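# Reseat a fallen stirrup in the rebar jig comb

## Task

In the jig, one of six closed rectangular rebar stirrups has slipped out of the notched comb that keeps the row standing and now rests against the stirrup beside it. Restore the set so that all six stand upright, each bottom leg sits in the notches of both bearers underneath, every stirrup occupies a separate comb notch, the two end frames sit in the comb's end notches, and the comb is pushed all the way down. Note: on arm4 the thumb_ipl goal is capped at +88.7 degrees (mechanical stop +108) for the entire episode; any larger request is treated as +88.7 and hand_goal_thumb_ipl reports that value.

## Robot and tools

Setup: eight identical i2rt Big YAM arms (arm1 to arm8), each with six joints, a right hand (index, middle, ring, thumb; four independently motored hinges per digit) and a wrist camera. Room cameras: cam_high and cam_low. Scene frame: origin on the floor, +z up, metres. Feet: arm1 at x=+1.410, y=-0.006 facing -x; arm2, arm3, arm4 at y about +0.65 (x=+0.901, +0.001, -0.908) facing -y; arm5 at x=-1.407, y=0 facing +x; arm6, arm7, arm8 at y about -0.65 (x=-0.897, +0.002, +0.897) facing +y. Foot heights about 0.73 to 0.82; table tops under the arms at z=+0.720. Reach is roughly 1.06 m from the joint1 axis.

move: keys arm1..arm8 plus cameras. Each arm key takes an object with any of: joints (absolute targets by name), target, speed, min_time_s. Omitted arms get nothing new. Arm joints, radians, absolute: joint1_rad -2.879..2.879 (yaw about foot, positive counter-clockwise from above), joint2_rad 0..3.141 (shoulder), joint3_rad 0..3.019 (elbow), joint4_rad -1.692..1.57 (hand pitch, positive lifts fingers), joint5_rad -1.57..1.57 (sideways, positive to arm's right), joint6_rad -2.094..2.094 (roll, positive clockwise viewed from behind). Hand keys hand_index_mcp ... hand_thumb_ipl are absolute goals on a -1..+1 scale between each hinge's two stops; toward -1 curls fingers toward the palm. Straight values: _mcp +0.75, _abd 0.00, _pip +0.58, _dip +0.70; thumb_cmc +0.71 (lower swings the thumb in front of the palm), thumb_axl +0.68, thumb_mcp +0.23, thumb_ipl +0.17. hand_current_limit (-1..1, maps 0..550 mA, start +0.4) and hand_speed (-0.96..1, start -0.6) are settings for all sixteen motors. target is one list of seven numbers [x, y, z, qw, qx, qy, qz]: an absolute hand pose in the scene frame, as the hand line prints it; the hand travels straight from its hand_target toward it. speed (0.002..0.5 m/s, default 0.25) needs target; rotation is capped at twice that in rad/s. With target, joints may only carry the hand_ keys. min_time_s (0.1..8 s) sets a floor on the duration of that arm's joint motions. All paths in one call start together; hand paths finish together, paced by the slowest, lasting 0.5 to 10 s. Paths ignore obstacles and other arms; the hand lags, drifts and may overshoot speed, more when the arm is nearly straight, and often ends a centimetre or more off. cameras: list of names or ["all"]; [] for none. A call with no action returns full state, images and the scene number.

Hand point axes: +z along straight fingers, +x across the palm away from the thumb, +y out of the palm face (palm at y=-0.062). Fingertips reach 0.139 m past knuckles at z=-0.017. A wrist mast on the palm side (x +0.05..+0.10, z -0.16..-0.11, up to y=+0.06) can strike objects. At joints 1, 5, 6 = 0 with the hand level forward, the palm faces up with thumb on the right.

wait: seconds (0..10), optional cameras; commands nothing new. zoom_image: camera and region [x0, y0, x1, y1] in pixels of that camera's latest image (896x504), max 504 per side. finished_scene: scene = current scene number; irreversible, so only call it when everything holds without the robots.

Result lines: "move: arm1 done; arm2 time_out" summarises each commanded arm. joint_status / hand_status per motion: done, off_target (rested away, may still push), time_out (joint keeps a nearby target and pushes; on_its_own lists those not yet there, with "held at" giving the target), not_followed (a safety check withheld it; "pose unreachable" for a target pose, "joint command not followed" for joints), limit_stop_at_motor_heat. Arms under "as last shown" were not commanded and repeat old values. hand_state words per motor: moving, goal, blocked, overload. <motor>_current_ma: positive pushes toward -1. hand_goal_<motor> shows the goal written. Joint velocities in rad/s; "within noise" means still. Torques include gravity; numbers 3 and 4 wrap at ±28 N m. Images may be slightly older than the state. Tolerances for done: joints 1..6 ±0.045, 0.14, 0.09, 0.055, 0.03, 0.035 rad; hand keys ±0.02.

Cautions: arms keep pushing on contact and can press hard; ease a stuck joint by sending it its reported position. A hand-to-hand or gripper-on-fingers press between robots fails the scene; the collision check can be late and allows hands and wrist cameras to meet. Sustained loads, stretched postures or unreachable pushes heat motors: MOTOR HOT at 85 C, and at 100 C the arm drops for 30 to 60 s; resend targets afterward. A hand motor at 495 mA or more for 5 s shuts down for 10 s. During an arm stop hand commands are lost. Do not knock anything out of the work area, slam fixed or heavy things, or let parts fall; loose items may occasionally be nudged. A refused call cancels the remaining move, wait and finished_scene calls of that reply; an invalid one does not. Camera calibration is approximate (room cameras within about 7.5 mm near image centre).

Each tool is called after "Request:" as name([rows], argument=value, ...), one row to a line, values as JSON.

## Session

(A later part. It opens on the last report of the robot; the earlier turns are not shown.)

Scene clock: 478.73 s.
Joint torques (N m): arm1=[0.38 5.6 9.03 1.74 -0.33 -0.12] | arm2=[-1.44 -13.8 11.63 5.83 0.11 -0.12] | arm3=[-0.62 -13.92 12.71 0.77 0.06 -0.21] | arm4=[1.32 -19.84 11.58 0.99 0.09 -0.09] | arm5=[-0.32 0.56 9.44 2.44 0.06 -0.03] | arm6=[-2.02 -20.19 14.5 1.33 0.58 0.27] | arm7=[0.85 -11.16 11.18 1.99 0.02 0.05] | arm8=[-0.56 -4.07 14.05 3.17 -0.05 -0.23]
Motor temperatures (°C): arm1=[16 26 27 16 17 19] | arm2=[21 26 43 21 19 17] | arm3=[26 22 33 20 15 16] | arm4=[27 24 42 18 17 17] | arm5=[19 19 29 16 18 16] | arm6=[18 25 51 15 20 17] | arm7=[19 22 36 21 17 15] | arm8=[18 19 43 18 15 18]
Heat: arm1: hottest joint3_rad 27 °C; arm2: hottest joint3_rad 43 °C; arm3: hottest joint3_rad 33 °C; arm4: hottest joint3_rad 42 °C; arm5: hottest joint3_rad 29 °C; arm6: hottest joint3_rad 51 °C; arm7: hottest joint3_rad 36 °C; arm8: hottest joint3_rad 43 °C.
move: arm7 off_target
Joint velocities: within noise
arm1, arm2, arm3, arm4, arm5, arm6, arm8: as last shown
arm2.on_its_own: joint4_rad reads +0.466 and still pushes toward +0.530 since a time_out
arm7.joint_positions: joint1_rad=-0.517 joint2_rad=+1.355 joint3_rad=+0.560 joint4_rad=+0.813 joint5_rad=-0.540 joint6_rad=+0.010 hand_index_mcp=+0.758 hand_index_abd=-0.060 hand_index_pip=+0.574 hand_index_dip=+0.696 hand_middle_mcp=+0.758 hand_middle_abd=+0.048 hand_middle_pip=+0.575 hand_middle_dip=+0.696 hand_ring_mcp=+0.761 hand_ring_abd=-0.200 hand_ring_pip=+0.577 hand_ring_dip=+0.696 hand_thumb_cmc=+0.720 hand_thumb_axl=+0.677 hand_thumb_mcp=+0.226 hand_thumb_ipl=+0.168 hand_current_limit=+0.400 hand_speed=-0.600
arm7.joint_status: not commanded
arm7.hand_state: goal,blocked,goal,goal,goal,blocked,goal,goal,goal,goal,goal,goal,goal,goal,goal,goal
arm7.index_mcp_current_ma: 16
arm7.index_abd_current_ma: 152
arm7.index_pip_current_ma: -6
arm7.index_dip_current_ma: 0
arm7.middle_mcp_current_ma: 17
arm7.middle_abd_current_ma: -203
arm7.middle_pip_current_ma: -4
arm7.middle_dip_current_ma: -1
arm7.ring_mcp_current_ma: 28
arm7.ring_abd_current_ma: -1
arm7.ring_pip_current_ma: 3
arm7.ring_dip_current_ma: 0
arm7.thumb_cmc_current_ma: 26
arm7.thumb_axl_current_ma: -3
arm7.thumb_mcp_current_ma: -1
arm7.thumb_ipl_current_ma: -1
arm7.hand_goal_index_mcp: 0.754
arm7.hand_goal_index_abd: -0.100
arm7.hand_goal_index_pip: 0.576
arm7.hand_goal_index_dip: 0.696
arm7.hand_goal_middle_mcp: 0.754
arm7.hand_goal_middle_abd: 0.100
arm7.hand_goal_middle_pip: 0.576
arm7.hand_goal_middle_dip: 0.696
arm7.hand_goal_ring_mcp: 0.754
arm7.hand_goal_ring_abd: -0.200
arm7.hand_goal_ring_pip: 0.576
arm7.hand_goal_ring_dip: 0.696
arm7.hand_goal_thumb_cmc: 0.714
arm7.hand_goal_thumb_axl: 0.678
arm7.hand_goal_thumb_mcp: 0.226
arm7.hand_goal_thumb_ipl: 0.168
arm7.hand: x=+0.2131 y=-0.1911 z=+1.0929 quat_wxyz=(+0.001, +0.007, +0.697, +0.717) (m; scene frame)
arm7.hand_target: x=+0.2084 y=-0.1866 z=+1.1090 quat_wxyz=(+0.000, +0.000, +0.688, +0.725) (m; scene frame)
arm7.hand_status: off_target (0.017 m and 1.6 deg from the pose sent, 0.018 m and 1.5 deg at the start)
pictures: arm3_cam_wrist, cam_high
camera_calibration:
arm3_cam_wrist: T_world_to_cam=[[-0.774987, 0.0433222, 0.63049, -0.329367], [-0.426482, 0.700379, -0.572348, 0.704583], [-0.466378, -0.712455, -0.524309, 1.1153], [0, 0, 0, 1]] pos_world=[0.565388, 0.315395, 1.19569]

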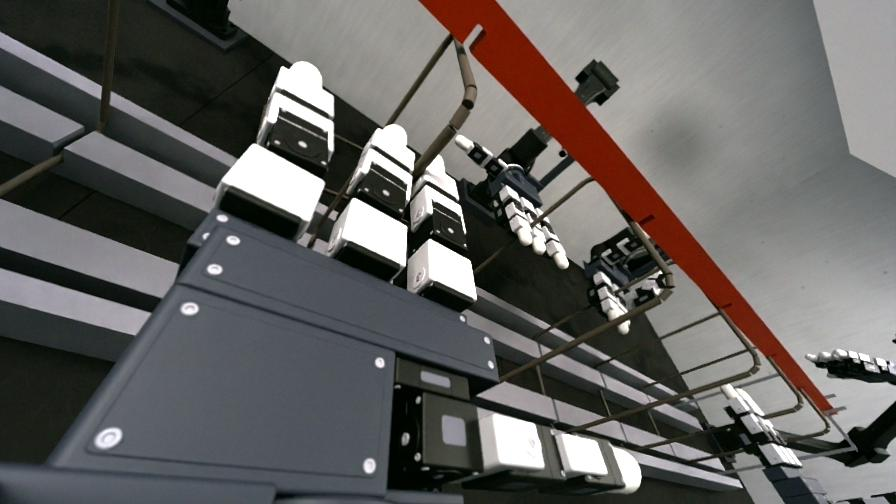

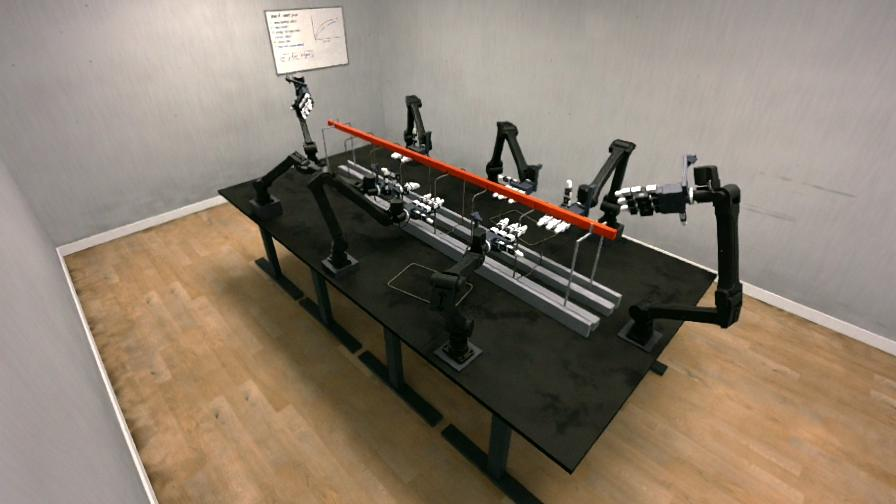

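Request:
move(arm7={"target":[0.2055,-0.188,1.109,0,0,0.6885,0.7255],"speed":0.02}, cameras=["arm3_cam_wrist","cam_high"])

Request:
zoom_image(camera="arm3_cam_wrist", region=[624, 212, 648, 236])

Request:
zoom_image(camera="cam_high", region=[425, 165, 455, 195])

Scene clock: 480.37 s.
Joint torques (N m): arm1=[0.67 6.12 8.9 1.78 -0.33 -0.13] | arm2=[-1.38 -13.74 11.62 5.82 0.11 -0.12] | arm3=[-0.67 -13.98 12.71 0.77 0.06 -0.2] | arm4=[-0.15 -20.01 11.62 1.16 0.07 -0.09] | arm5=[-0.32 0.56 9.42 2.43 0.06 -0.03] | arm6=[-1.96 -20.19 14.5 1.32 0.59 0.27] | arm7=[0.91 -11.4 10.45 2.1 0 0.03] | arm8=[-0.67 -4.13 14.05 3.15 -0.04 -0.23]
Motor temperatures (°C): arm1=[16 26 27 16 17 19] | arm2=[21 26 43 21 19 17] | arm3=[26 22 33 20 15 16] | arm4=[27 24 42 18 17 17] | arm5=[19 19 29 16 18 16] | arm6=[18 25 51 15 20 17] | arm7=[19 23 36 21 17 15] | arm8=[18 19 43 18 15 18]
Heat: arm1: hottest joint3_rad 27 °C; arm2: hottest joint3_rad 43 °C; arm3: hottest joint3_rad 33 °C; arm4: hottest joint3_rad 42 °C; arm5: hottest joint3_rad 29 °C; arm6: hottest joint3_rad 51 °C; arm7: hottest joint3_rad 36 °C; arm8: hottest joint3_rad 43 °C.
move: arm7 off_target
Joint velocities: within noise
arm1.joint_positions: joint1_rad=-0.255 joint2_rad=+0.577 joint3_rad=+1.767 joint4_rad=-1.583 joint5_rad=-0.468 joint6_rad=+0.886 hand_index_mcp=+0.755 hand_index_abd=+0.001 hand_index_pip=+0.577 hand_index_dip=+0.696 hand_middle_mcp=+0.755 hand_middle_abd=+0.001 hand_middle_pip=+0.577 hand_middle_dip=+0.696 hand_ring_mcp=+0.756 hand_ring_abd=+0.001 hand_ring_pip=+0.577 hand_ring_dip=+0.696 hand_thumb_cmc=+0.715 hand_thumb_axl=+0.677 hand_thumb_mcp=+0.226 hand_thumb_ipl=+0.168 hand_current_limit=+0.400 hand_speed=-0.600
arm1.joint_status: not commanded
arm1.hand_state: goal,goal,goal,goal,goal,goal,goal,goal,goal,goal,goal,goal,goal,goal,goal,goal
arm1.index_mcp_current_ma: 0
arm1.index_abd_current_ma: 0
arm1.index_pip_current_ma: 0
arm1.index_dip_current_ma: 0
arm1.middle_mcp_current_ma: 0
arm1.middle_abd_current_ma: 0
arm1.middle_pip_current_ma: 0
arm1.middle_dip_current_ma: 0
arm1.ring_mcp_current_ma: 0
arm1.ring_abd_current_ma: 0
arm1.ring_pip_current_ma: 0
arm1.ring_dip_current_ma: 0
arm1.thumb_cmc_current_ma: 0
arm1.thumb_axl_current_ma: 0
arm1.thumb_mcp_current_ma: 0
arm1.thumb_ipl_current_ma: 0
arm1.hand_goal_index_mcp: 0.754
arm1.hand_goal_index_abd: 0.000
arm1.hand_goal_index_pip: 0.576
arm1.hand_goal_index_dip: 0.696
arm1.hand_goal_middle_mcp: 0.754
arm1.hand_goal_middle_abd: 0.000
arm1.hand_goal_middle_pip: 0.576
arm1.hand_goal_middle_dip: 0.696
arm1.hand_goal_ring_mcp: 0.754
arm1.hand_goal_ring_abd: 0.000
arm1.hand_goal_ring_pip: 0.576
arm1.hand_goal_ring_dip: 0.696
arm1.hand_goal_thumb_cmc: 0.714
arm1.hand_goal_thumb_axl: 0.678
arm1.hand_goal_thumb_mcp: 0.226
arm1.hand_goal_thumb_ipl: 0.168
arm1.hand: x=+1.2665 y=+0.0303 z=+1.4081 quat_wxyz=(+0.568, +0.297, -0.764, -0.067) (m; scene frame)
arm1.hand_target: x=+1.2701 y=+0.0299 z=+1.4197 quat_wxyz=(+0.573, +0.298, -0.760, -0.075) (m; scene frame)
arm1.hand_status: not commanded
arm2: as last shown
arm2.on_its_own: joint4_rad reads +0.466 and still pushes toward +0.530 since a time_out
arm3.joint_positions: joint1_rad=+1.087 joint2_rad=+1.867 joint3_rad=+1.362 joint4_rad=+0.482 joint5_rad=+1.040 joint6_rad=+0.018 hand_index_mcp=+0.763 hand_index_abd=-0.056 hand_index_pip=+0.577 hand_index_dip=+0.696 hand_middle_mcp=+0.763 hand_middle_abd=+0.052 hand_middle_pip=+0.577 hand_middle_dip=+0.696 hand_ring_mcp=+0.762 hand_ring_abd=-0.197 hand_ring_pip=+0.577 hand_ring_dip=+0.696 hand_thumb_cmc=+0.722 hand_thumb_axl=+0.677 hand_thumb_mcp=+0.226 hand_thumb_ipl=+0.168 hand_current_limit=+0.400 hand_speed=-0.600
arm3.joint_status: not commanded
arm3.hand_state: goal,blocked,goal,goal,goal,blocked,goal,goal,goal,goal,goal,goal,goal,goal,goal,goal
arm3.index_mcp_current_ma: 22
arm3.index_abd_current_ma: 117
arm3.index_pip_current_ma: 1
arm3.index_dip_current_ma: 0
arm3.middle_mcp_current_ma: 21
arm3.middle_abd_current_ma: -131
arm3.middle_pip_current_ma: 1
arm3.middle_dip_current_ma: 0
arm3.ring_mcp_current_ma: 18
arm3.ring_abd_current_ma: 5
arm3.ring_pip_current_ma: 1
arm3.ring_dip_current_ma: 0
arm3.thumb_cmc_current_ma: 17
arm3.thumb_axl_current_ma: -1
arm3.thumb_mcp_current_ma: 0
arm3.thumb_ipl_current_ma: 0
arm3.hand_goal_index_mcp: 0.754
arm3.hand_goal_index_abd: -0.100
arm3.hand_goal_index_pip: 0.576
arm3.hand_goal_index_dip: 0.696
arm3.hand_goal_middle_mcp: 0.754
arm3.hand_goal_middle_abd: 0.100
arm3.hand_goal_middle_pip: 0.576
arm3.hand_goal_middle_dip: 0.696
arm3.hand_goal_ring_mcp: 0.754
arm3.hand_goal_ring_abd: -0.200
arm3.hand_goal_ring_pip: 0.576
arm3.hand_goal_ring_dip: 0.696
arm3.hand_goal_thumb_cmc: 0.714
arm3.hand_goal_thumb_axl: 0.678
arm3.hand_goal_thumb_mcp: 0.226
arm3.hand_goal_thumb_ipl: 0.168
arm3.hand: x=+0.5038 y=+0.1880 z=+1.1698 quat_wxyz=(+0.708, +0.707, +0.002, +0.009) (m; scene frame)
arm3.hand_target: x=+0.5097 y=+0.1747 z=+1.1676 quat_wxyz=(+0.707, +0.707, +0.000, +0.000) (m; scene frame)
arm3.hand_status: not commanded
arm4.joint_positions: joint1_rad=+1.097 joint2_rad=+1.908 joint3_rad=+1.321 joint4_rad=+0.585 joint5_rad=+1.085 joint6_rad=-0.010 hand_index_mcp=+0.761 hand_index_abd=-0.097 hand_index_pip=+0.578 hand_index_dip=+0.697 hand_middle_mcp=+0.758 hand_middle_abd=+0.086 hand_middle_pip=+0.576 hand_middle_dip=+0.697 hand_ring_mcp=+0.761 hand_ring_abd=-0.197 hand_ring_pip=+0.577 hand_ring_dip=+0.696 hand_thumb_cmc=-0.567 hand_thumb_axl=+0.677 hand_thumb_mcp=+0.226 hand_thumb_ipl=+0.168 hand_current_limit=+0.400 hand_speed=-0.600
arm4.joint_status: not commanded
arm4.hand_state: goal,goal,goal,goal,goal,goal,goal,goal,goal,goal,goal,goal,goal,goal,goal,goal
arm4.index_mcp_current_ma: 30
arm4.index_abd_current_ma: 9
arm4.index_pip_current_ma: 8
arm4.index_dip_current_ma: 3
arm4.middle_mcp_current_ma: 17
arm4.middle_abd_current_ma: -49
arm4.middle_pip_current_ma: 1
arm4.middle_dip_current_ma: 2
arm4.ring_mcp_current_ma: 29
arm4.ring_abd_current_ma: 9
arm4.ring_pip_current_ma: 2
arm4.ring_dip_current_ma: 0
arm4.thumb_cmc_current_ma: 9
arm4.thumb_axl_current_ma: -3
arm4.thumb_mcp_current_ma: -1
arm4.thumb_ipl_current_ma: -1
arm4.hand_goal_index_mcp: 0.754
arm4.hand_goal_index_abd: -0.100
arm4.hand_goal_index_pip: 0.576
arm4.hand_goal_index_dip: 0.696
arm4.hand_goal_middle_mcp: 0.754
arm4.hand_goal_middle_abd: 0.100
arm4.hand_goal_middle_pip: 0.576
arm4.hand_goal_middle_dip: 0.696
arm4.hand_goal_ring_mcp: 0.754
arm4.hand_goal_ring_abd: -0.200
arm4.hand_goal_ring_pip: 0.576
arm4.hand_goal_ring_dip: 0.696
arm4.hand_goal_thumb_cmc: -0.570
arm4.hand_goal_thumb_axl: 0.678
arm4.hand_goal_thumb_mcp: 0.226
arm4.hand_goal_thumb_ipl: 0.168
arm4.hand: x=-0.4037 y=+0.1881 z=+1.1524 quat_wxyz=(+0.704, +0.710, -0.003, -0.005) (m; scene frame)
arm4.hand_target: x=-0.3871 y=+0.1908 z=+1.1608 quat_wxyz=(+0.707, +0.707, +0.000, +0.000) (m; scene frame)
arm4.hand_status: not commanded
arm5.joint_positions: joint1_rad=-0.432 joint2_rad=+0.645 joint3_rad=+1.439 joint4_rad=-1.339 joint5_rad=-0.024 joint6_rad=+1.060 hand_index_mcp=+0.755 hand_index_abd=+0.000 hand_index_pip=+0.577 hand_index_dip=+0.696 hand_middle_mcp=+0.755 hand_middle_abd=+0.000 hand_middle_pip=+0.577 hand_middle_dip=+0.696 hand_ring_mcp=+0.755 hand_ring_abd=+0.000 hand_ring_pip=+0.577 hand_ring_dip=+0.696 hand_thumb_cmc=+0.715 hand_thumb_axl=+0.677 hand_thumb_mcp=+0.226 hand_thumb_ipl=+0.168 hand_current_limit=+0.400 hand_speed=-0.600
arm5.joint_status: not commanded
arm5.hand_state: goal,goal,goal,goal,goal,goal,goal,goal,goal,goal,goal,goal,goal,goal,goal,goal
arm5.index_mcp_current_ma: 2
arm5.index_abd_current_ma: 0
arm5.index_pip_current_ma: 1
arm5.index_dip_current_ma: 0
arm5.middle_mcp_current_ma: 2
arm5.middle_abd_current_ma: 0
arm5.middle_pip_current_ma: 1
arm5.middle_dip_current_ma: 0
arm5.ring_mcp_current_ma: 2
arm5.ring_abd_current_ma: 0
arm5.ring_pip_current_ma: 1
arm5.ring_dip_current_ma: 0
arm5.thumb_cmc_current_ma: 2
arm5.thumb_axl_current_ma: -1
arm5.thumb_mcp_current_ma: 0
arm5.thumb_ipl_current_ma: -1
arm5.hand_goal_index_mcp: 0.754
arm5.hand_goal_index_abd: 0.000
arm5.hand_goal_index_pip: 0.576
arm5.hand_goal_index_dip: 0.696
arm5.hand_goal_middle_mcp: 0.754
arm5.hand_goal_middle_abd: 0.000
arm5.hand_goal_middle_pip: 0.576
arm5.hand_goal_middle_dip: 0.696
arm5.hand_goal_ring_mcp: 0.754
arm5.hand_goal_ring_abd: 0.000
arm5.hand_goal_ring_pip: 0.576
arm5.hand_goal_ring_dip: 0.696
arm5.hand_goal_thumb_cmc: 0.714
arm5.hand_goal_thumb_axl: 0.678
arm5.hand_goal_thumb_mcp: 0.226
arm5.hand_goal_thumb_ipl: 0.168
arm5.hand: x=-1.2037 y=-0.1706 z=+1.3222 quat_wxyz=(+0.202, +0.869, +0.061, +0.447) (m; scene frame)
arm5.hand_target: x=-1.2070 y=-0.1693 z=+1.3377 quat_wxyz=(+0.209, +0.860, +0.061, +0.461) (m; scene frame)
arm5.hand_status: not commanded
arm6.joint_positions: joint1_rad=-1.102 joint2_rad=+2.511 joint3_rad=+2.271 joint4_rad=+0.223 joint5_rad=-0.696 joint6_rad=-0.023 hand_index_mcp=+0.761 hand_index_abd=-0.095 hand_index_pip=+0.579 hand_index_dip=+0.696 hand_middle_mcp=+0.776 hand_middle_abd=+0.096 hand_middle_pip=+0.579 hand_middle_dip=+0.696 hand_ring_mcp=-0.499 hand_ring_abd=-0.201 hand_ring_pip=-0.199 hand_ring_dip=+0.696 hand_thumb_cmc=-0.571 hand_thumb_axl=+0.677 hand_thumb_mcp=+0.226 hand_thumb_ipl=+0.168 hand_current_limit=+0.400 hand_speed=-0.600
arm6.joint_status: not commanded
arm6.hand_state: goal,blocked,goal,goal,blocked,blocked,goal,goal,goal,goal,goal,goal,goal,goal,goal,goal
arm6.index_mcp_current_ma: 1
arm6.index_abd_current_ma: 10
arm6.index_pip_current_ma: 0
arm6.index_dip_current_ma: 0
arm6.middle_mcp_current_ma: 11
arm6.middle_abd_current_ma: -9
arm6.middle_pip_current_ma: 0
arm6.middle_dip_current_ma: 0
arm6.ring_mcp_current_ma: 0
arm6.ring_abd_current_ma: 0
arm6.ring_pip_current_ma: 0
arm6.ring_dip_current_ma: 0
arm6.thumb_cmc_current_ma: 0
arm6.thumb_axl_current_ma: 0
arm6.thumb_mcp_current_ma: 0
arm6.thumb_ipl_current_ma: 0
arm6.hand_goal_index_mcp: 0.754
arm6.hand_goal_index_abd: -0.120
arm6.hand_goal_index_pip: 0.576
arm6.hand_goal_index_dip: 0.696
arm6.hand_goal_middle_mcp: 0.754
arm6.hand_goal_middle_abd: 0.120
arm6.hand_goal_middle_pip: 0.576
arm6.hand_goal_middle_dip: 0.696
arm6.hand_goal_ring_mcp: -0.500
arm6.hand_goal_ring_abd: -0.200
arm6.hand_goal_ring_pip: -0.200
arm6.hand_goal_ring_dip: 0.696
arm6.hand_goal_thumb_cmc: -0.570
arm6.hand_goal_thumb_axl: 0.678
arm6.hand_goal_thumb_mcp: 0.226
arm6.hand_goal_thumb_ipl: 0.168
arm6.hand: x=-0.0874 y=-0.1272 z=+1.0971 quat_wxyz=(+0.136, +0.138, +0.697, +0.690) (m; scene frame)
arm6.hand_target: x=-0.0624 y=-0.1490 z=+1.0954 quat_wxyz=(+0.153, +0.154, +0.690, +0.690) (m; scene frame)
arm6.hand_status: not commanded
arm7.joint_positions: joint1_rad=-0.513 joint2_rad=+1.351 joint3_rad=+0.560 joint4_rad=+0.809 joint5_rad=-0.536 joint6_rad=+0.010 hand_index_mcp=+0.762 hand_index_abd=-0.060 hand_index_pip=+0.576 hand_index_dip=+0.696 hand_middle_mcp=+0.763 hand_middle_abd=+0.048 hand_middle_pip=+0.576 hand_middle_dip=+0.696 hand_ring_mcp=+0.761 hand_ring_abd=-0.200 hand_ring_pip=+0.577 hand_ring_dip=+0.696 hand_thumb_cmc=+0.720 hand_thumb_axl=+0.677 hand_thumb_mcp=+0.226 hand_thumb_ipl=+0.168 hand_current_limit=+0.400 hand_speed=-0.600
arm7.joint_status: not commanded
arm7.hand_state: goal,blocked,goal,goal,goal,blocked,goal,goal,goal,goal,goal,goal,goal,goal,goal,goal
arm7.index_mcp_current_ma: 34
arm7.index_abd_current_ma: 152
arm7.index_pip_current_ma: -1
arm7.index_dip_current_ma: 0
arm7.middle_mcp_current_ma: 38
arm7.middle_abd_current_ma: -202
arm7.middle_pip_current_ma: 0
arm7.middle_dip_current_ma: -1
arm7.ring_mcp_current_ma: 28
arm7.ring_abd_current_ma: -1
arm7.ring_pip_current_ma: 3
arm7.ring_dip_current_ma: 0
arm7.thumb_cmc_current_ma: 26
arm7.thumb_axl_current_ma: -3
arm7.thumb_mcp_current_ma: -1
arm7.thumb_ipl_current_ma: -1
arm7.hand_goal_index_mcp: 0.754
arm7.hand_goal_index_abd: -0.100
arm7.hand_goal_index_pip: 0.576
arm7.hand_goal_index_dip: 0.696
arm7.hand_goal_middle_mcp: 0.754
arm7.hand_goal_middle_abd: 0.100
arm7.hand_goal_middle_pip: 0.576
arm7.hand_goal_middle_dip: 0.696
arm7.hand_goal_ring_mcp: 0.754
arm7.hand_goal_ring_abd: -0.200
arm7.hand_goal_ring_pip: 0.576
arm7.hand_goal_ring_dip: 0.696
arm7.hand_goal_thumb_cmc: 0.714
arm7.hand_goal_thumb_axl: 0.678
arm7.hand_goal_thumb_mcp: 0.226
arm7.hand_goal_thumb_ipl: 0.168
arm7.hand: x=+0.2120 y=-0.1910 z=+1.0940 quat_wxyz=(+0.002, +0.008, +0.697, +0.717) (m; scene frame)
arm7.hand_target: x=+0.2055 y=-0.1884 z=+1.1090 quat_wxyz=(+0.000, +0.000, +0.688, +0.726) (m; scene frame)
arm7.hand_status: off_target (0.017 m and 1.6 deg from the pose sent, 0.018 m and 1.6 deg at the start)
arm8.joint_positions: joint1_rad=+0.433 joint2_rad=+0.957 joint3_rad=+0.597 joint4_rad=+0.357 joint5_rad=+0.441 joint6_rad=-0.013 hand_index_mcp=+0.763 hand_index_abd=-0.027 hand_index_pip=+0.577 hand_index_dip=+0.696 hand_middle_mcp=+0.762 hand_middle_abd=+0.059 hand_middle_pip=+0.577 hand_middle_dip=+0.696 hand_ring_mcp=+0.761 hand_ring_abd=-0.197 hand_ring_pip=+0.577 hand_ring_dip=+0.696 hand_thumb_cmc=+0.721 hand_thumb_axl=+0.677 hand_thumb_mcp=+0.225 hand_thumb_ipl=+0.168 hand_current_limit=+0.400 hand_speed=-0.600
arm8.joint_status: not commanded
arm8.hand_state: goal,blocked,goal,goal,goal,blocked,goal,goal,goal,goal,goal,goal,goal,goal,goal,goal
arm8.index_mcp_current_ma: 45
arm8.index_abd_current_ma: 203
arm8.index_pip_current_ma: 4
arm8.index_dip_current_ma: 0
arm8.middle_mcp_current_ma: 43
arm8.middle_abd_current_ma: -178
arm8.middle_pip_current_ma: 4
arm8.middle_dip_current_ma: 0
arm8.ring_mcp_current_ma: 38
arm8.ring_abd_current_ma: 14
arm8.ring_pip_current_ma: 4
arm8.ring_dip_current_ma: 0
arm8.thumb_cmc_current_ma: 33
arm8.thumb_axl_current_ma: -4
arm8.thumb_mcp_current_ma: -4
arm8.thumb_ipl_current_ma: -2
arm8.hand_goal_index_mcp: 0.754
arm8.hand_goal_index_abd: -0.074
arm8.hand_goal_index_pip: 0.576
arm8.hand_goal_index_dip: 0.696
arm8.hand_goal_middle_mcp: 0.754
arm8.hand_goal_middle_abd: 0.100
arm8.hand_goal_middle_pip: 0.576
arm8.hand_goal_middle_dip: 0.696
arm8.hand_goal_ring_mcp: 0.754
arm8.hand_goal_ring_abd: -0.200
arm8.hand_goal_ring_pip: 0.576
arm8.hand_goal_ring_dip: 0.696
arm8.hand_goal_thumb_cmc: 0.714
arm8.hand_goal_thumb_axl: 0.678
arm8.hand_goal_thumb_mcp: 0.226
arm8.hand_goal_thumb_ipl: 0.168
arm8.hand: x=+0.7881 y=-0.2079 z=+1.1632 quat_wxyz=(+0.004, -0.010, +0.706, +0.708) (m; scene frame)
arm8.hand_target: x=+0.7895 y=-0.2023 z=+1.1960 quat_wxyz=(+0.000, +0.000, +0.685, +0.728) (m; scene frame)
arm8.hand_status: not commanded
pictures: arm3_cam_wrist, cam_high
camera_calibration:
arm3_cam_wrist: T_world_to_cam=[[-0.774987, 0.0433222, 0.63049, -0.329367], [-0.426482, 0.700379, -0.572348, 0.704583], [-0.466378, -0.712455, -0.524309, 1.1153], [0, 0, 0, 1]] pos_world=[0.565388, 0.315395, 1.19569]

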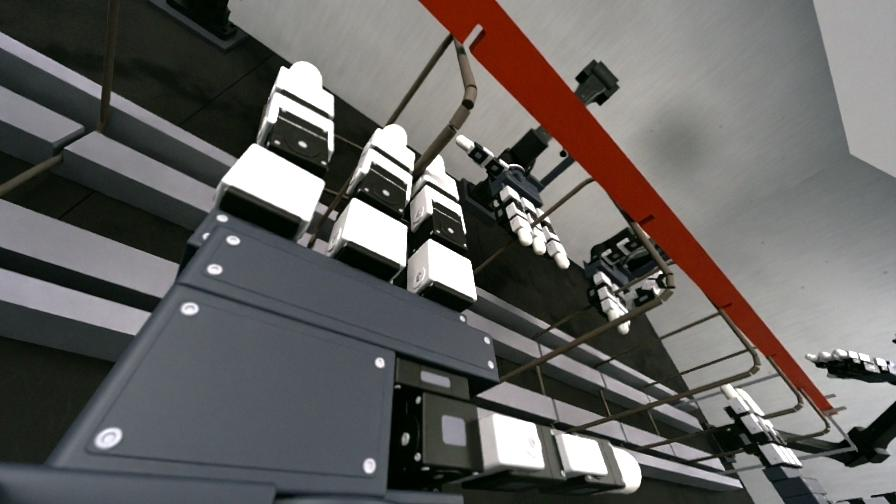

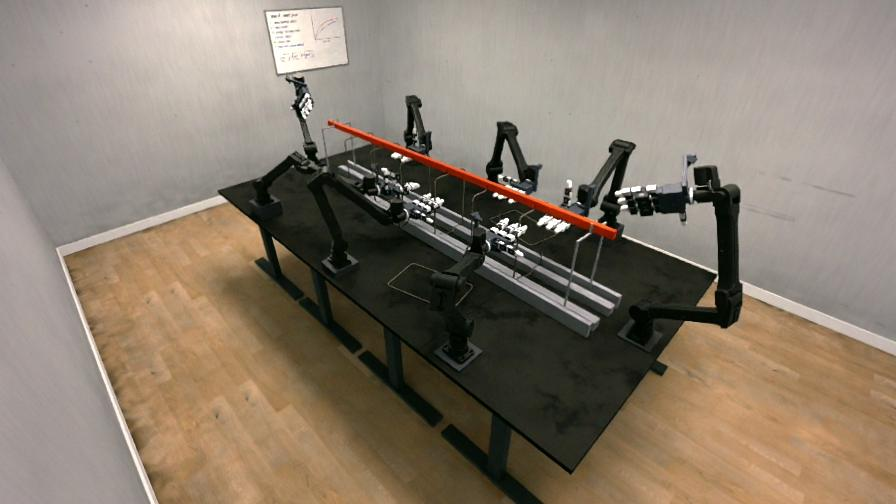

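Scaled by 21.000.

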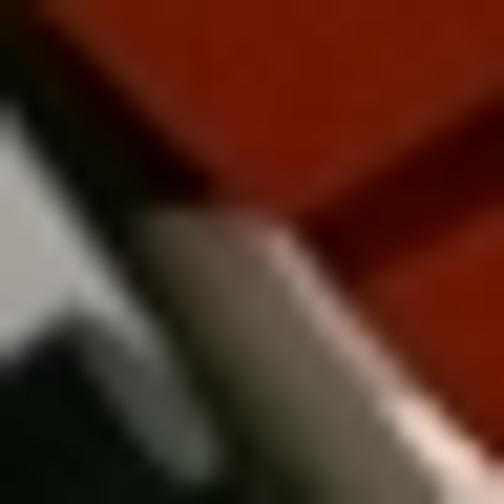

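Scaled by 16.800.

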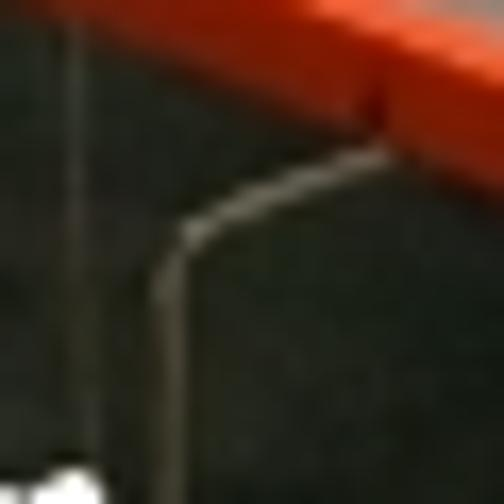

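Request:
move(arm7={"target":[0.2045,-0.188,1.109,0,0,0.6885,0.7255],"speed":0.05}, arm3={"target":[0.5165,0.174,1.168,0.7071,0.7071,0,0],"speed":0.05}, arm8={"target":[0.794,-0.200,1.197,0,0,0.6852,0.7284],"speed":0.05}, cameras=["cam_high","arm3_cam_wrist","arm4_cam_wrist"])

Scene clock: 488.10 s.
Joint torques (N m): arm1=[0.09 5.36 8.72 1.65 -0.32 -0.11] | arm2=[-1.38 -13.8 11.63 5.79 0.1 -0.11] | arm3=[-0.21 -13.98 12.9 0.77 0.06 -0.19] | arm4=[0.03 -20.42 11.6 1.16 0.14 -0.13] | arm5=[-0.38 0.56 9.43 2.44 0.06 -0.03] | arm6=[-1.96 -20.25 14.49 1.32 0.58 0.27] | arm7=[0.85 -11.52 10.4 2.06 0 0.03] | arm8=[-0.79 -4.66 13.81 3.06 -0.08 -0.22]
Motor temperatures (°C): arm1=[16 26 27 16 17 19] | arm2=[21 26 44 21 19 17] | arm3=[26 22 34 20 15 16] | arm4=[27 24 42 18 17 17] | arm5=[18 19 29 16 18 16] | arm6=[18 25 52 15 20 17] | arm7=[19 23 36 21 17 15] | arm8=[18 19 43 18 15 18]
Heat: arm1: hottest joint3_rad 27 °C; arm2: hottest joint3_rad 44 °C; arm3: hottest joint3_rad 34 °C; arm4: hottest joint3_rad 42 °C; arm5: hottest joint3_rad 29 °C; arm6: hottest joint3_rad 52 °C; arm7: hottest joint3_rad 36 °C; arm8: hottest joint3_rad 43 °C.
move: arm3 off_target; arm7 off_target; arm8 off_target
Joint velocities: within noise
arm1, arm2, arm4, arm5, arm6: as last shown
arm2.on_its_own: joint4_rad reads +0.466 and still pushes toward +0.530 since a time_out
arm3.joint_positions: joint1_rad=+1.087 joint2_rad=+1.877 joint3_rad=+1.379 joint4_rad=+0.475 joint5_rad=+1.045 joint6_rad=+0.017 hand_index_mcp=+0.764 hand_index_abd=-0.056 hand_index_pip=+0.577 hand_index_dip=+0.696 hand_middle_mcp=+0.764 hand_middle_abd=+0.052 hand_middle_pip=+0.577 hand_middle_dip=+0.696 hand_ring_mcp=+0.762 hand_ring_abd=-0.197 hand_ring_pip=+0.577 hand_ring_dip=+0.696 hand_thumb_cmc=+0.722 hand_thumb_axl=+0.677 hand_thumb_mcp=+0.226 hand_thumb_ipl=+0.168 hand_current_limit=+0.400 hand_speed=-0.600
arm3.joint_status: not commanded
arm3.hand_state: goal,blocked,goal,goal,goal,blocked,goal,goal,goal,goal,goal,goal,goal,goal,goal,goal
arm3.index_mcp_current_ma: 24
arm3.index_abd_current_ma: 117
arm3.index_pip_current_ma: 1
arm3.index_dip_current_ma: 0
arm3.middle_mcp_current_ma: 23
arm3.middle_abd_current_ma: -131
arm3.middle_pip_current_ma: 2
arm3.middle_dip_current_ma: 0
arm3.ring_mcp_current_ma: 18
arm3.ring_abd_current_ma: 5
arm3.ring_pip_current_ma: 1
arm3.ring_dip_current_ma: 0
arm3.thumb_cmc_current_ma: 17
arm3.thumb_axl_current_ma: -1
arm3.thumb_mcp_current_ma: 0
arm3.thumb_ipl_current_ma: 0
arm3.hand_goal_index_mcp: 0.754
arm3.hand_goal_index_abd: -0.100
arm3.hand_goal_index_pip: 0.576
arm3.hand_goal_index_dip: 0.696
arm3.hand_goal_middle_mcp: 0.754
arm3.hand_goal_middle_abd: 0.100
arm3.hand_goal_middle_pip: 0.576
arm3.hand_goal_middle_dip: 0.696
arm3.hand_goal_ring_mcp: 0.754
arm3.hand_goal_ring_abd: -0.200
arm3.hand_goal_ring_pip: 0.576
arm3.hand_goal_ring_dip: 0.696
arm3.hand_goal_thumb_cmc: 0.714
arm3.hand_goal_thumb_axl: 0.678
arm3.hand_goal_thumb_mcp: 0.226
arm3.hand_goal_thumb_ipl: 0.168
arm3.hand: x=+0.5073 y=+0.1858 z=+1.1699 quat_wxyz=(+0.707, +0.707, +0.001, +0.006) (m; scene frame)
arm3.hand_target: x=+0.5158 y=+0.1746 z=+1.1676 quat_wxyz=(+0.707, +0.707, +0.000, +0.000) (m; scene frame)
arm3.hand_status: off_target (0.015 m and 0.7 deg from the pose sent, 0.019 m and 1.0 deg at the start)
arm7.joint_positions: joint1_rad=-0.511 joint2_rad=+1.350 joint3_rad=+0.560 joint4_rad=+0.809 joint5_rad=-0.533 joint6_rad=+0.010 hand_index_mcp=+0.763 hand_index_abd=-0.060 hand_index_pip=+0.576 hand_index_dip=+0.696 hand_middle_mcp=+0.764 hand_middle_abd=+0.048 hand_middle_pip=+0.576 hand_middle_dip=+0.696 hand_ring_mcp=+0.761 hand_ring_abd=-0.200 hand_ring_pip=+0.577 hand_ring_dip=+0.696 hand_thumb_cmc=+0.720 hand_thumb_axl=+0.677 hand_thumb_mcp=+0.226 hand_thumb_ipl=+0.168 hand_current_limit=+0.400 hand_speed=-0.600
arm7.joint_status: not commanded
arm7.hand_state: goal,blocked,goal,goal,goal,blocked,goal,goal,goal,goal,goal,goal,goal,goal,goal,goal
arm7.index_mcp_current_ma: 39
arm7.index_abd_current_ma: 152
arm7.index_pip_current_ma: 0
arm7.index_dip_current_ma: 0
arm7.middle_mcp_current_ma: 42
arm7.middle_abd_current_ma: -201
arm7.middle_pip_current_ma: 1
arm7.middle_dip_current_ma: -1
arm7.ring_mcp_current_ma: 28
arm7.ring_abd_current_ma: -1
arm7.ring_pip_current_ma: 3
arm7.ring_dip_current_ma: 0
arm7.thumb_cmc_current_ma: 26
arm7.thumb_axl_current_ma: -3
arm7.thumb_mcp_current_ma: -1
arm7.thumb_ipl_current_ma: -1
arm7.hand_goal_index_mcp: 0.754
arm7.hand_goal_index_abd: -0.100
arm7.hand_goal_index_pip: 0.576
arm7.hand_goal_index_dip: 0.696
arm7.hand_goal_middle_mcp: 0.754
arm7.hand_goal_middle_abd: 0.100
arm7.hand_goal_middle_pip: 0.576
arm7.hand_goal_middle_dip: 0.696
arm7.hand_goal_ring_mcp: 0.754
arm7.hand_goal_ring_abd: -0.200
arm7.hand_goal_ring_pip: 0.576
arm7.hand_goal_ring_dip: 0.696
arm7.hand_goal_thumb_cmc: 0.714
arm7.hand_goal_thumb_axl: 0.678
arm7.hand_goal_thumb_mcp: 0.226
arm7.hand_goal_thumb_ipl: 0.168
arm7.hand: x=+0.2115 y=-0.1907 z=+1.0942 quat_wxyz=(+0.002, +0.008, +0.697, +0.717) (m; scene frame)
arm7.hand_target: x=+0.2044 y=-0.1883 z=+1.1089 quat_wxyz=(+0.000, +0.000, +0.688, +0.725) (m; scene frame)
arm7.hand_status: off_target (0.017 m and 1.6 deg from the pose sent, 0.017 m and 1.6 deg at the start)
arm8.joint_positions: joint1_rad=+0.421 joint2_rad=+0.957 joint3_rad=+0.597 joint4_rad=+0.357 joint5_rad=+0.427 joint6_rad=-0.013 hand_index_mcp=+0.763 hand_index_abd=-0.027 hand_index_pip=+0.577 hand_index_dip=+0.696 hand_middle_mcp=+0.762 hand_middle_abd=+0.059 hand_middle_pip=+0.577 hand_middle_dip=+0.696 hand_ring_mcp=+0.761 hand_ring_abd=-0.197 hand_ring_pip=+0.577 hand_ring_dip=+0.696 hand_thumb_cmc=+0.721 hand_thumb_axl=+0.677 hand_thumb_mcp=+0.225 hand_thumb_ipl=+0.168 hand_current_limit=+0.400 hand_speed=-0.600
arm8.joint_status: not commanded
arm8.hand_state: goal,blocked,goal,goal,goal,blocked,goal,goal,goal,goal,goal,goal,goal,goal,goal,goal
arm8.index_mcp_current_ma: 45
arm8.index_abd_current_ma: 203
arm8.index_pip_current_ma: 4
arm8.index_dip_current_ma: 0
arm8.middle_mcp_current_ma: 43
arm8.middle_abd_current_ma: -178
arm8.middle_pip_current_ma: 4
arm8.middle_dip_current_ma: 0
arm8.ring_mcp_current_ma: 38
arm8.ring_abd_current_ma: 14
arm8.ring_pip_current_ma: 4
arm8.ring_dip_current_ma: 0
arm8.thumb_cmc_current_ma: 33
arm8.thumb_axl_current_ma: -4
arm8.thumb_mcp_current_ma: -4
arm8.thumb_ipl_current_ma: -2
arm8.hand_goal_index_mcp: 0.754
arm8.hand_goal_index_abd: -0.074
arm8.hand_goal_index_pip: 0.576
arm8.hand_goal_index_dip: 0.696
arm8.hand_goal_middle_mcp: 0.754
arm8.hand_goal_middle_abd: 0.100
arm8.hand_goal_middle_pip: 0.576
arm8.hand_goal_middle_dip: 0.696
arm8.hand_goal_ring_mcp: 0.754
arm8.hand_goal_ring_abd: -0.200
arm8.hand_goal_ring_pip: 0.576
arm8.hand_goal_ring_dip: 0.696
arm8.hand_goal_thumb_cmc: 0.714
arm8.hand_goal_thumb_axl: 0.678
arm8.hand_goal_thumb_mcp: 0.226
arm8.hand_goal_thumb_ipl: 0.168
arm8.hand: x=+0.7911 y=-0.2062 z=+1.1632 quat_wxyz=(+0.003, -0.011, +0.706, +0.708) (m; scene frame)
arm8.hand_target: x=+0.7944 y=-0.2022 z=+1.1961 quat_wxyz=(+0.000, +0.000, +0.685, +0.728) (m; scene frame)
arm8.hand_status: off_target (0.034 m and 3.6 deg from the pose sent, 0.035 m and 3.6 deg at the start)
pictures: arm3_cam_wrist, arm4_cam_wrist, cam_high
camera_calibration:
arm3_cam_wrist: T_world_to_cam=[[-0.773439, 0.046622, 0.632154, -0.329947], [-0.424521, 0.702496, -0.571211, 0.705126], [-0.470716, -0.710159, -0.523546, 1.11631], [0, 0, 0, 1]] pos_world=[0.569612, 0.312792, 1.19579]
arm4_cam_wrist: T_world_to_cam=[[-0.782791, 0.0379993, 0.621123, -1.01006], [-0.413637, 0.713936, -0.564977, 0.306158], [-0.464911, -0.699179, -0.543145, 0.697172], [0, 0, 0, 1]] pos_world=[-0.339906, 0.307252, 1.17901]

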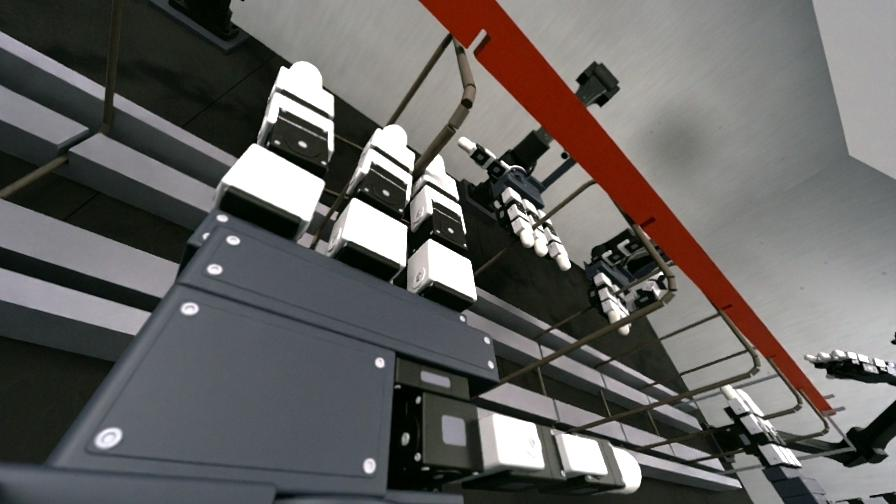

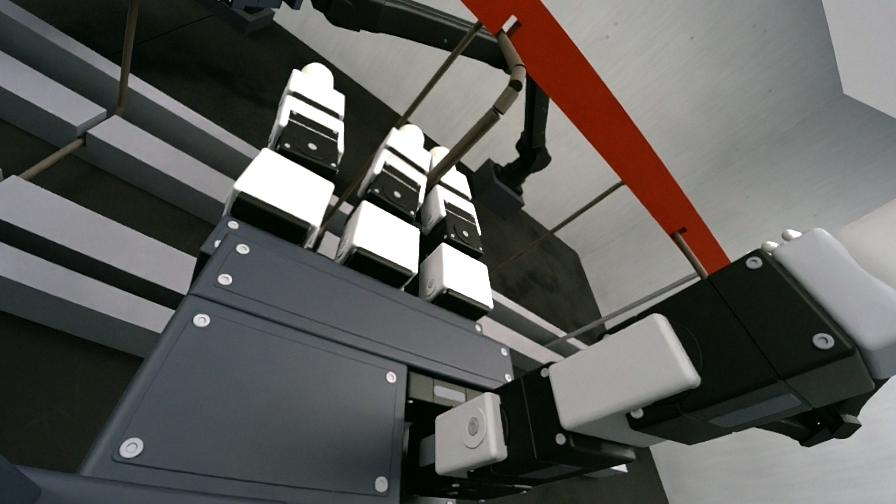

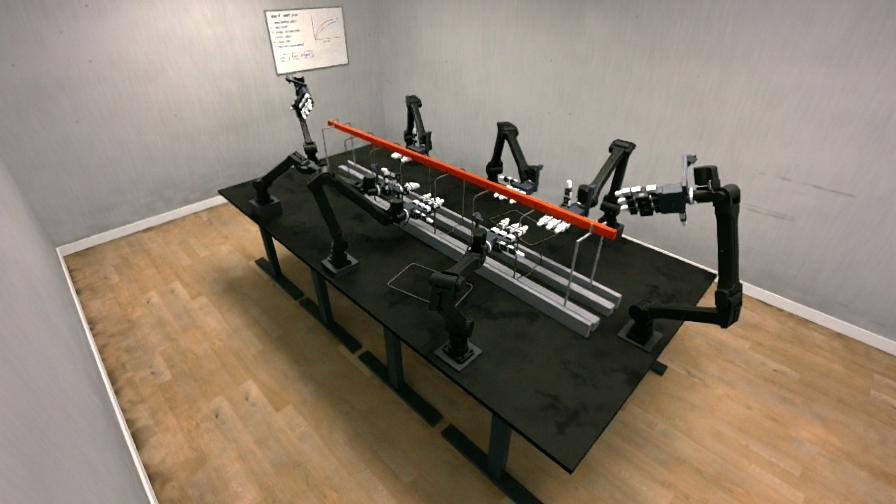

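Request:
zoom_image(camera="arm3_cam_wrist", region=[624, 212, 648, 236])

Request:
zoom_image(camera="cam_high", region=[425, 165, 455, 195])

Request:
zoom_image(camera="arm3_cam_wrist", region=[430, 10, 490, 70])

Request:
zoom_image(camera="cam_high", region=[466, 175, 506, 215])

Request:
zoom_image(camera="cam_high", region=[506, 196, 546, 236])

Scaled by 21.000.

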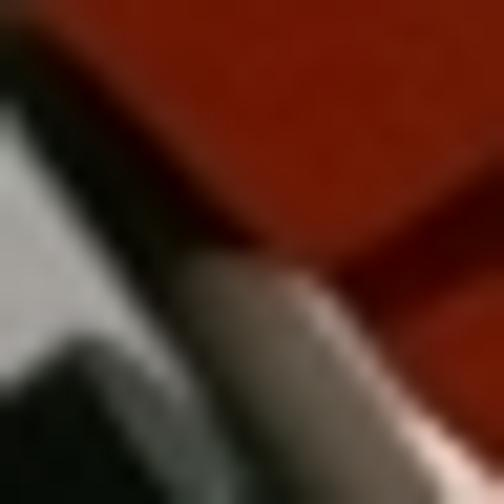

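Scaled by 16.800.

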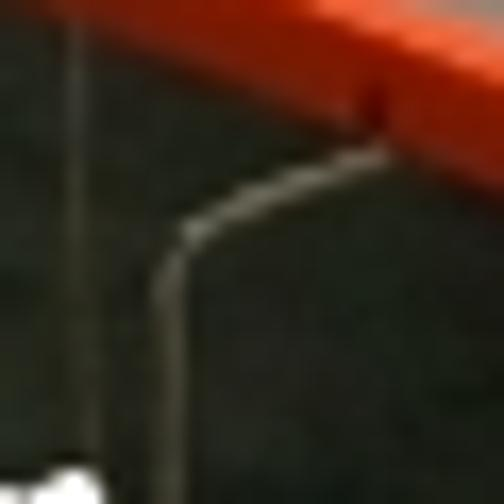

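Scaled by 8.400.

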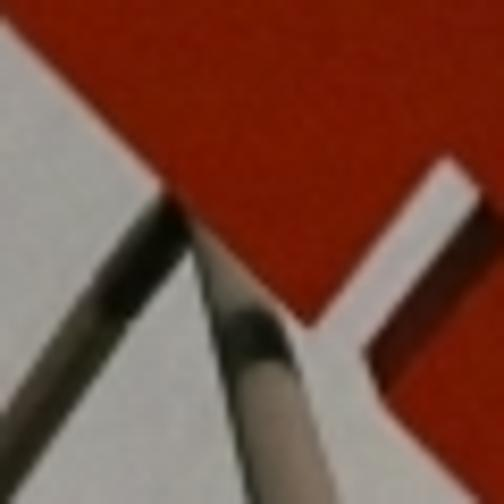

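Scaled by 12.600.

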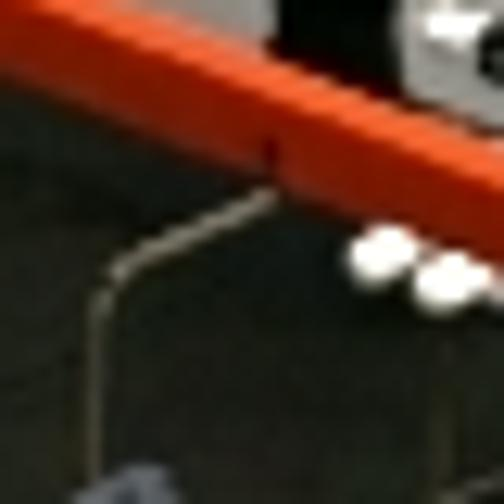

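Scaled by 12.600.

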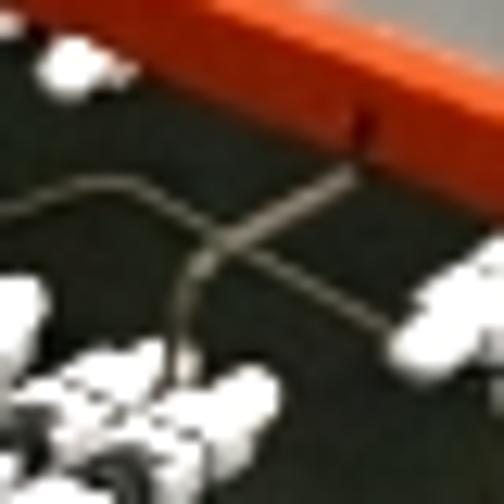

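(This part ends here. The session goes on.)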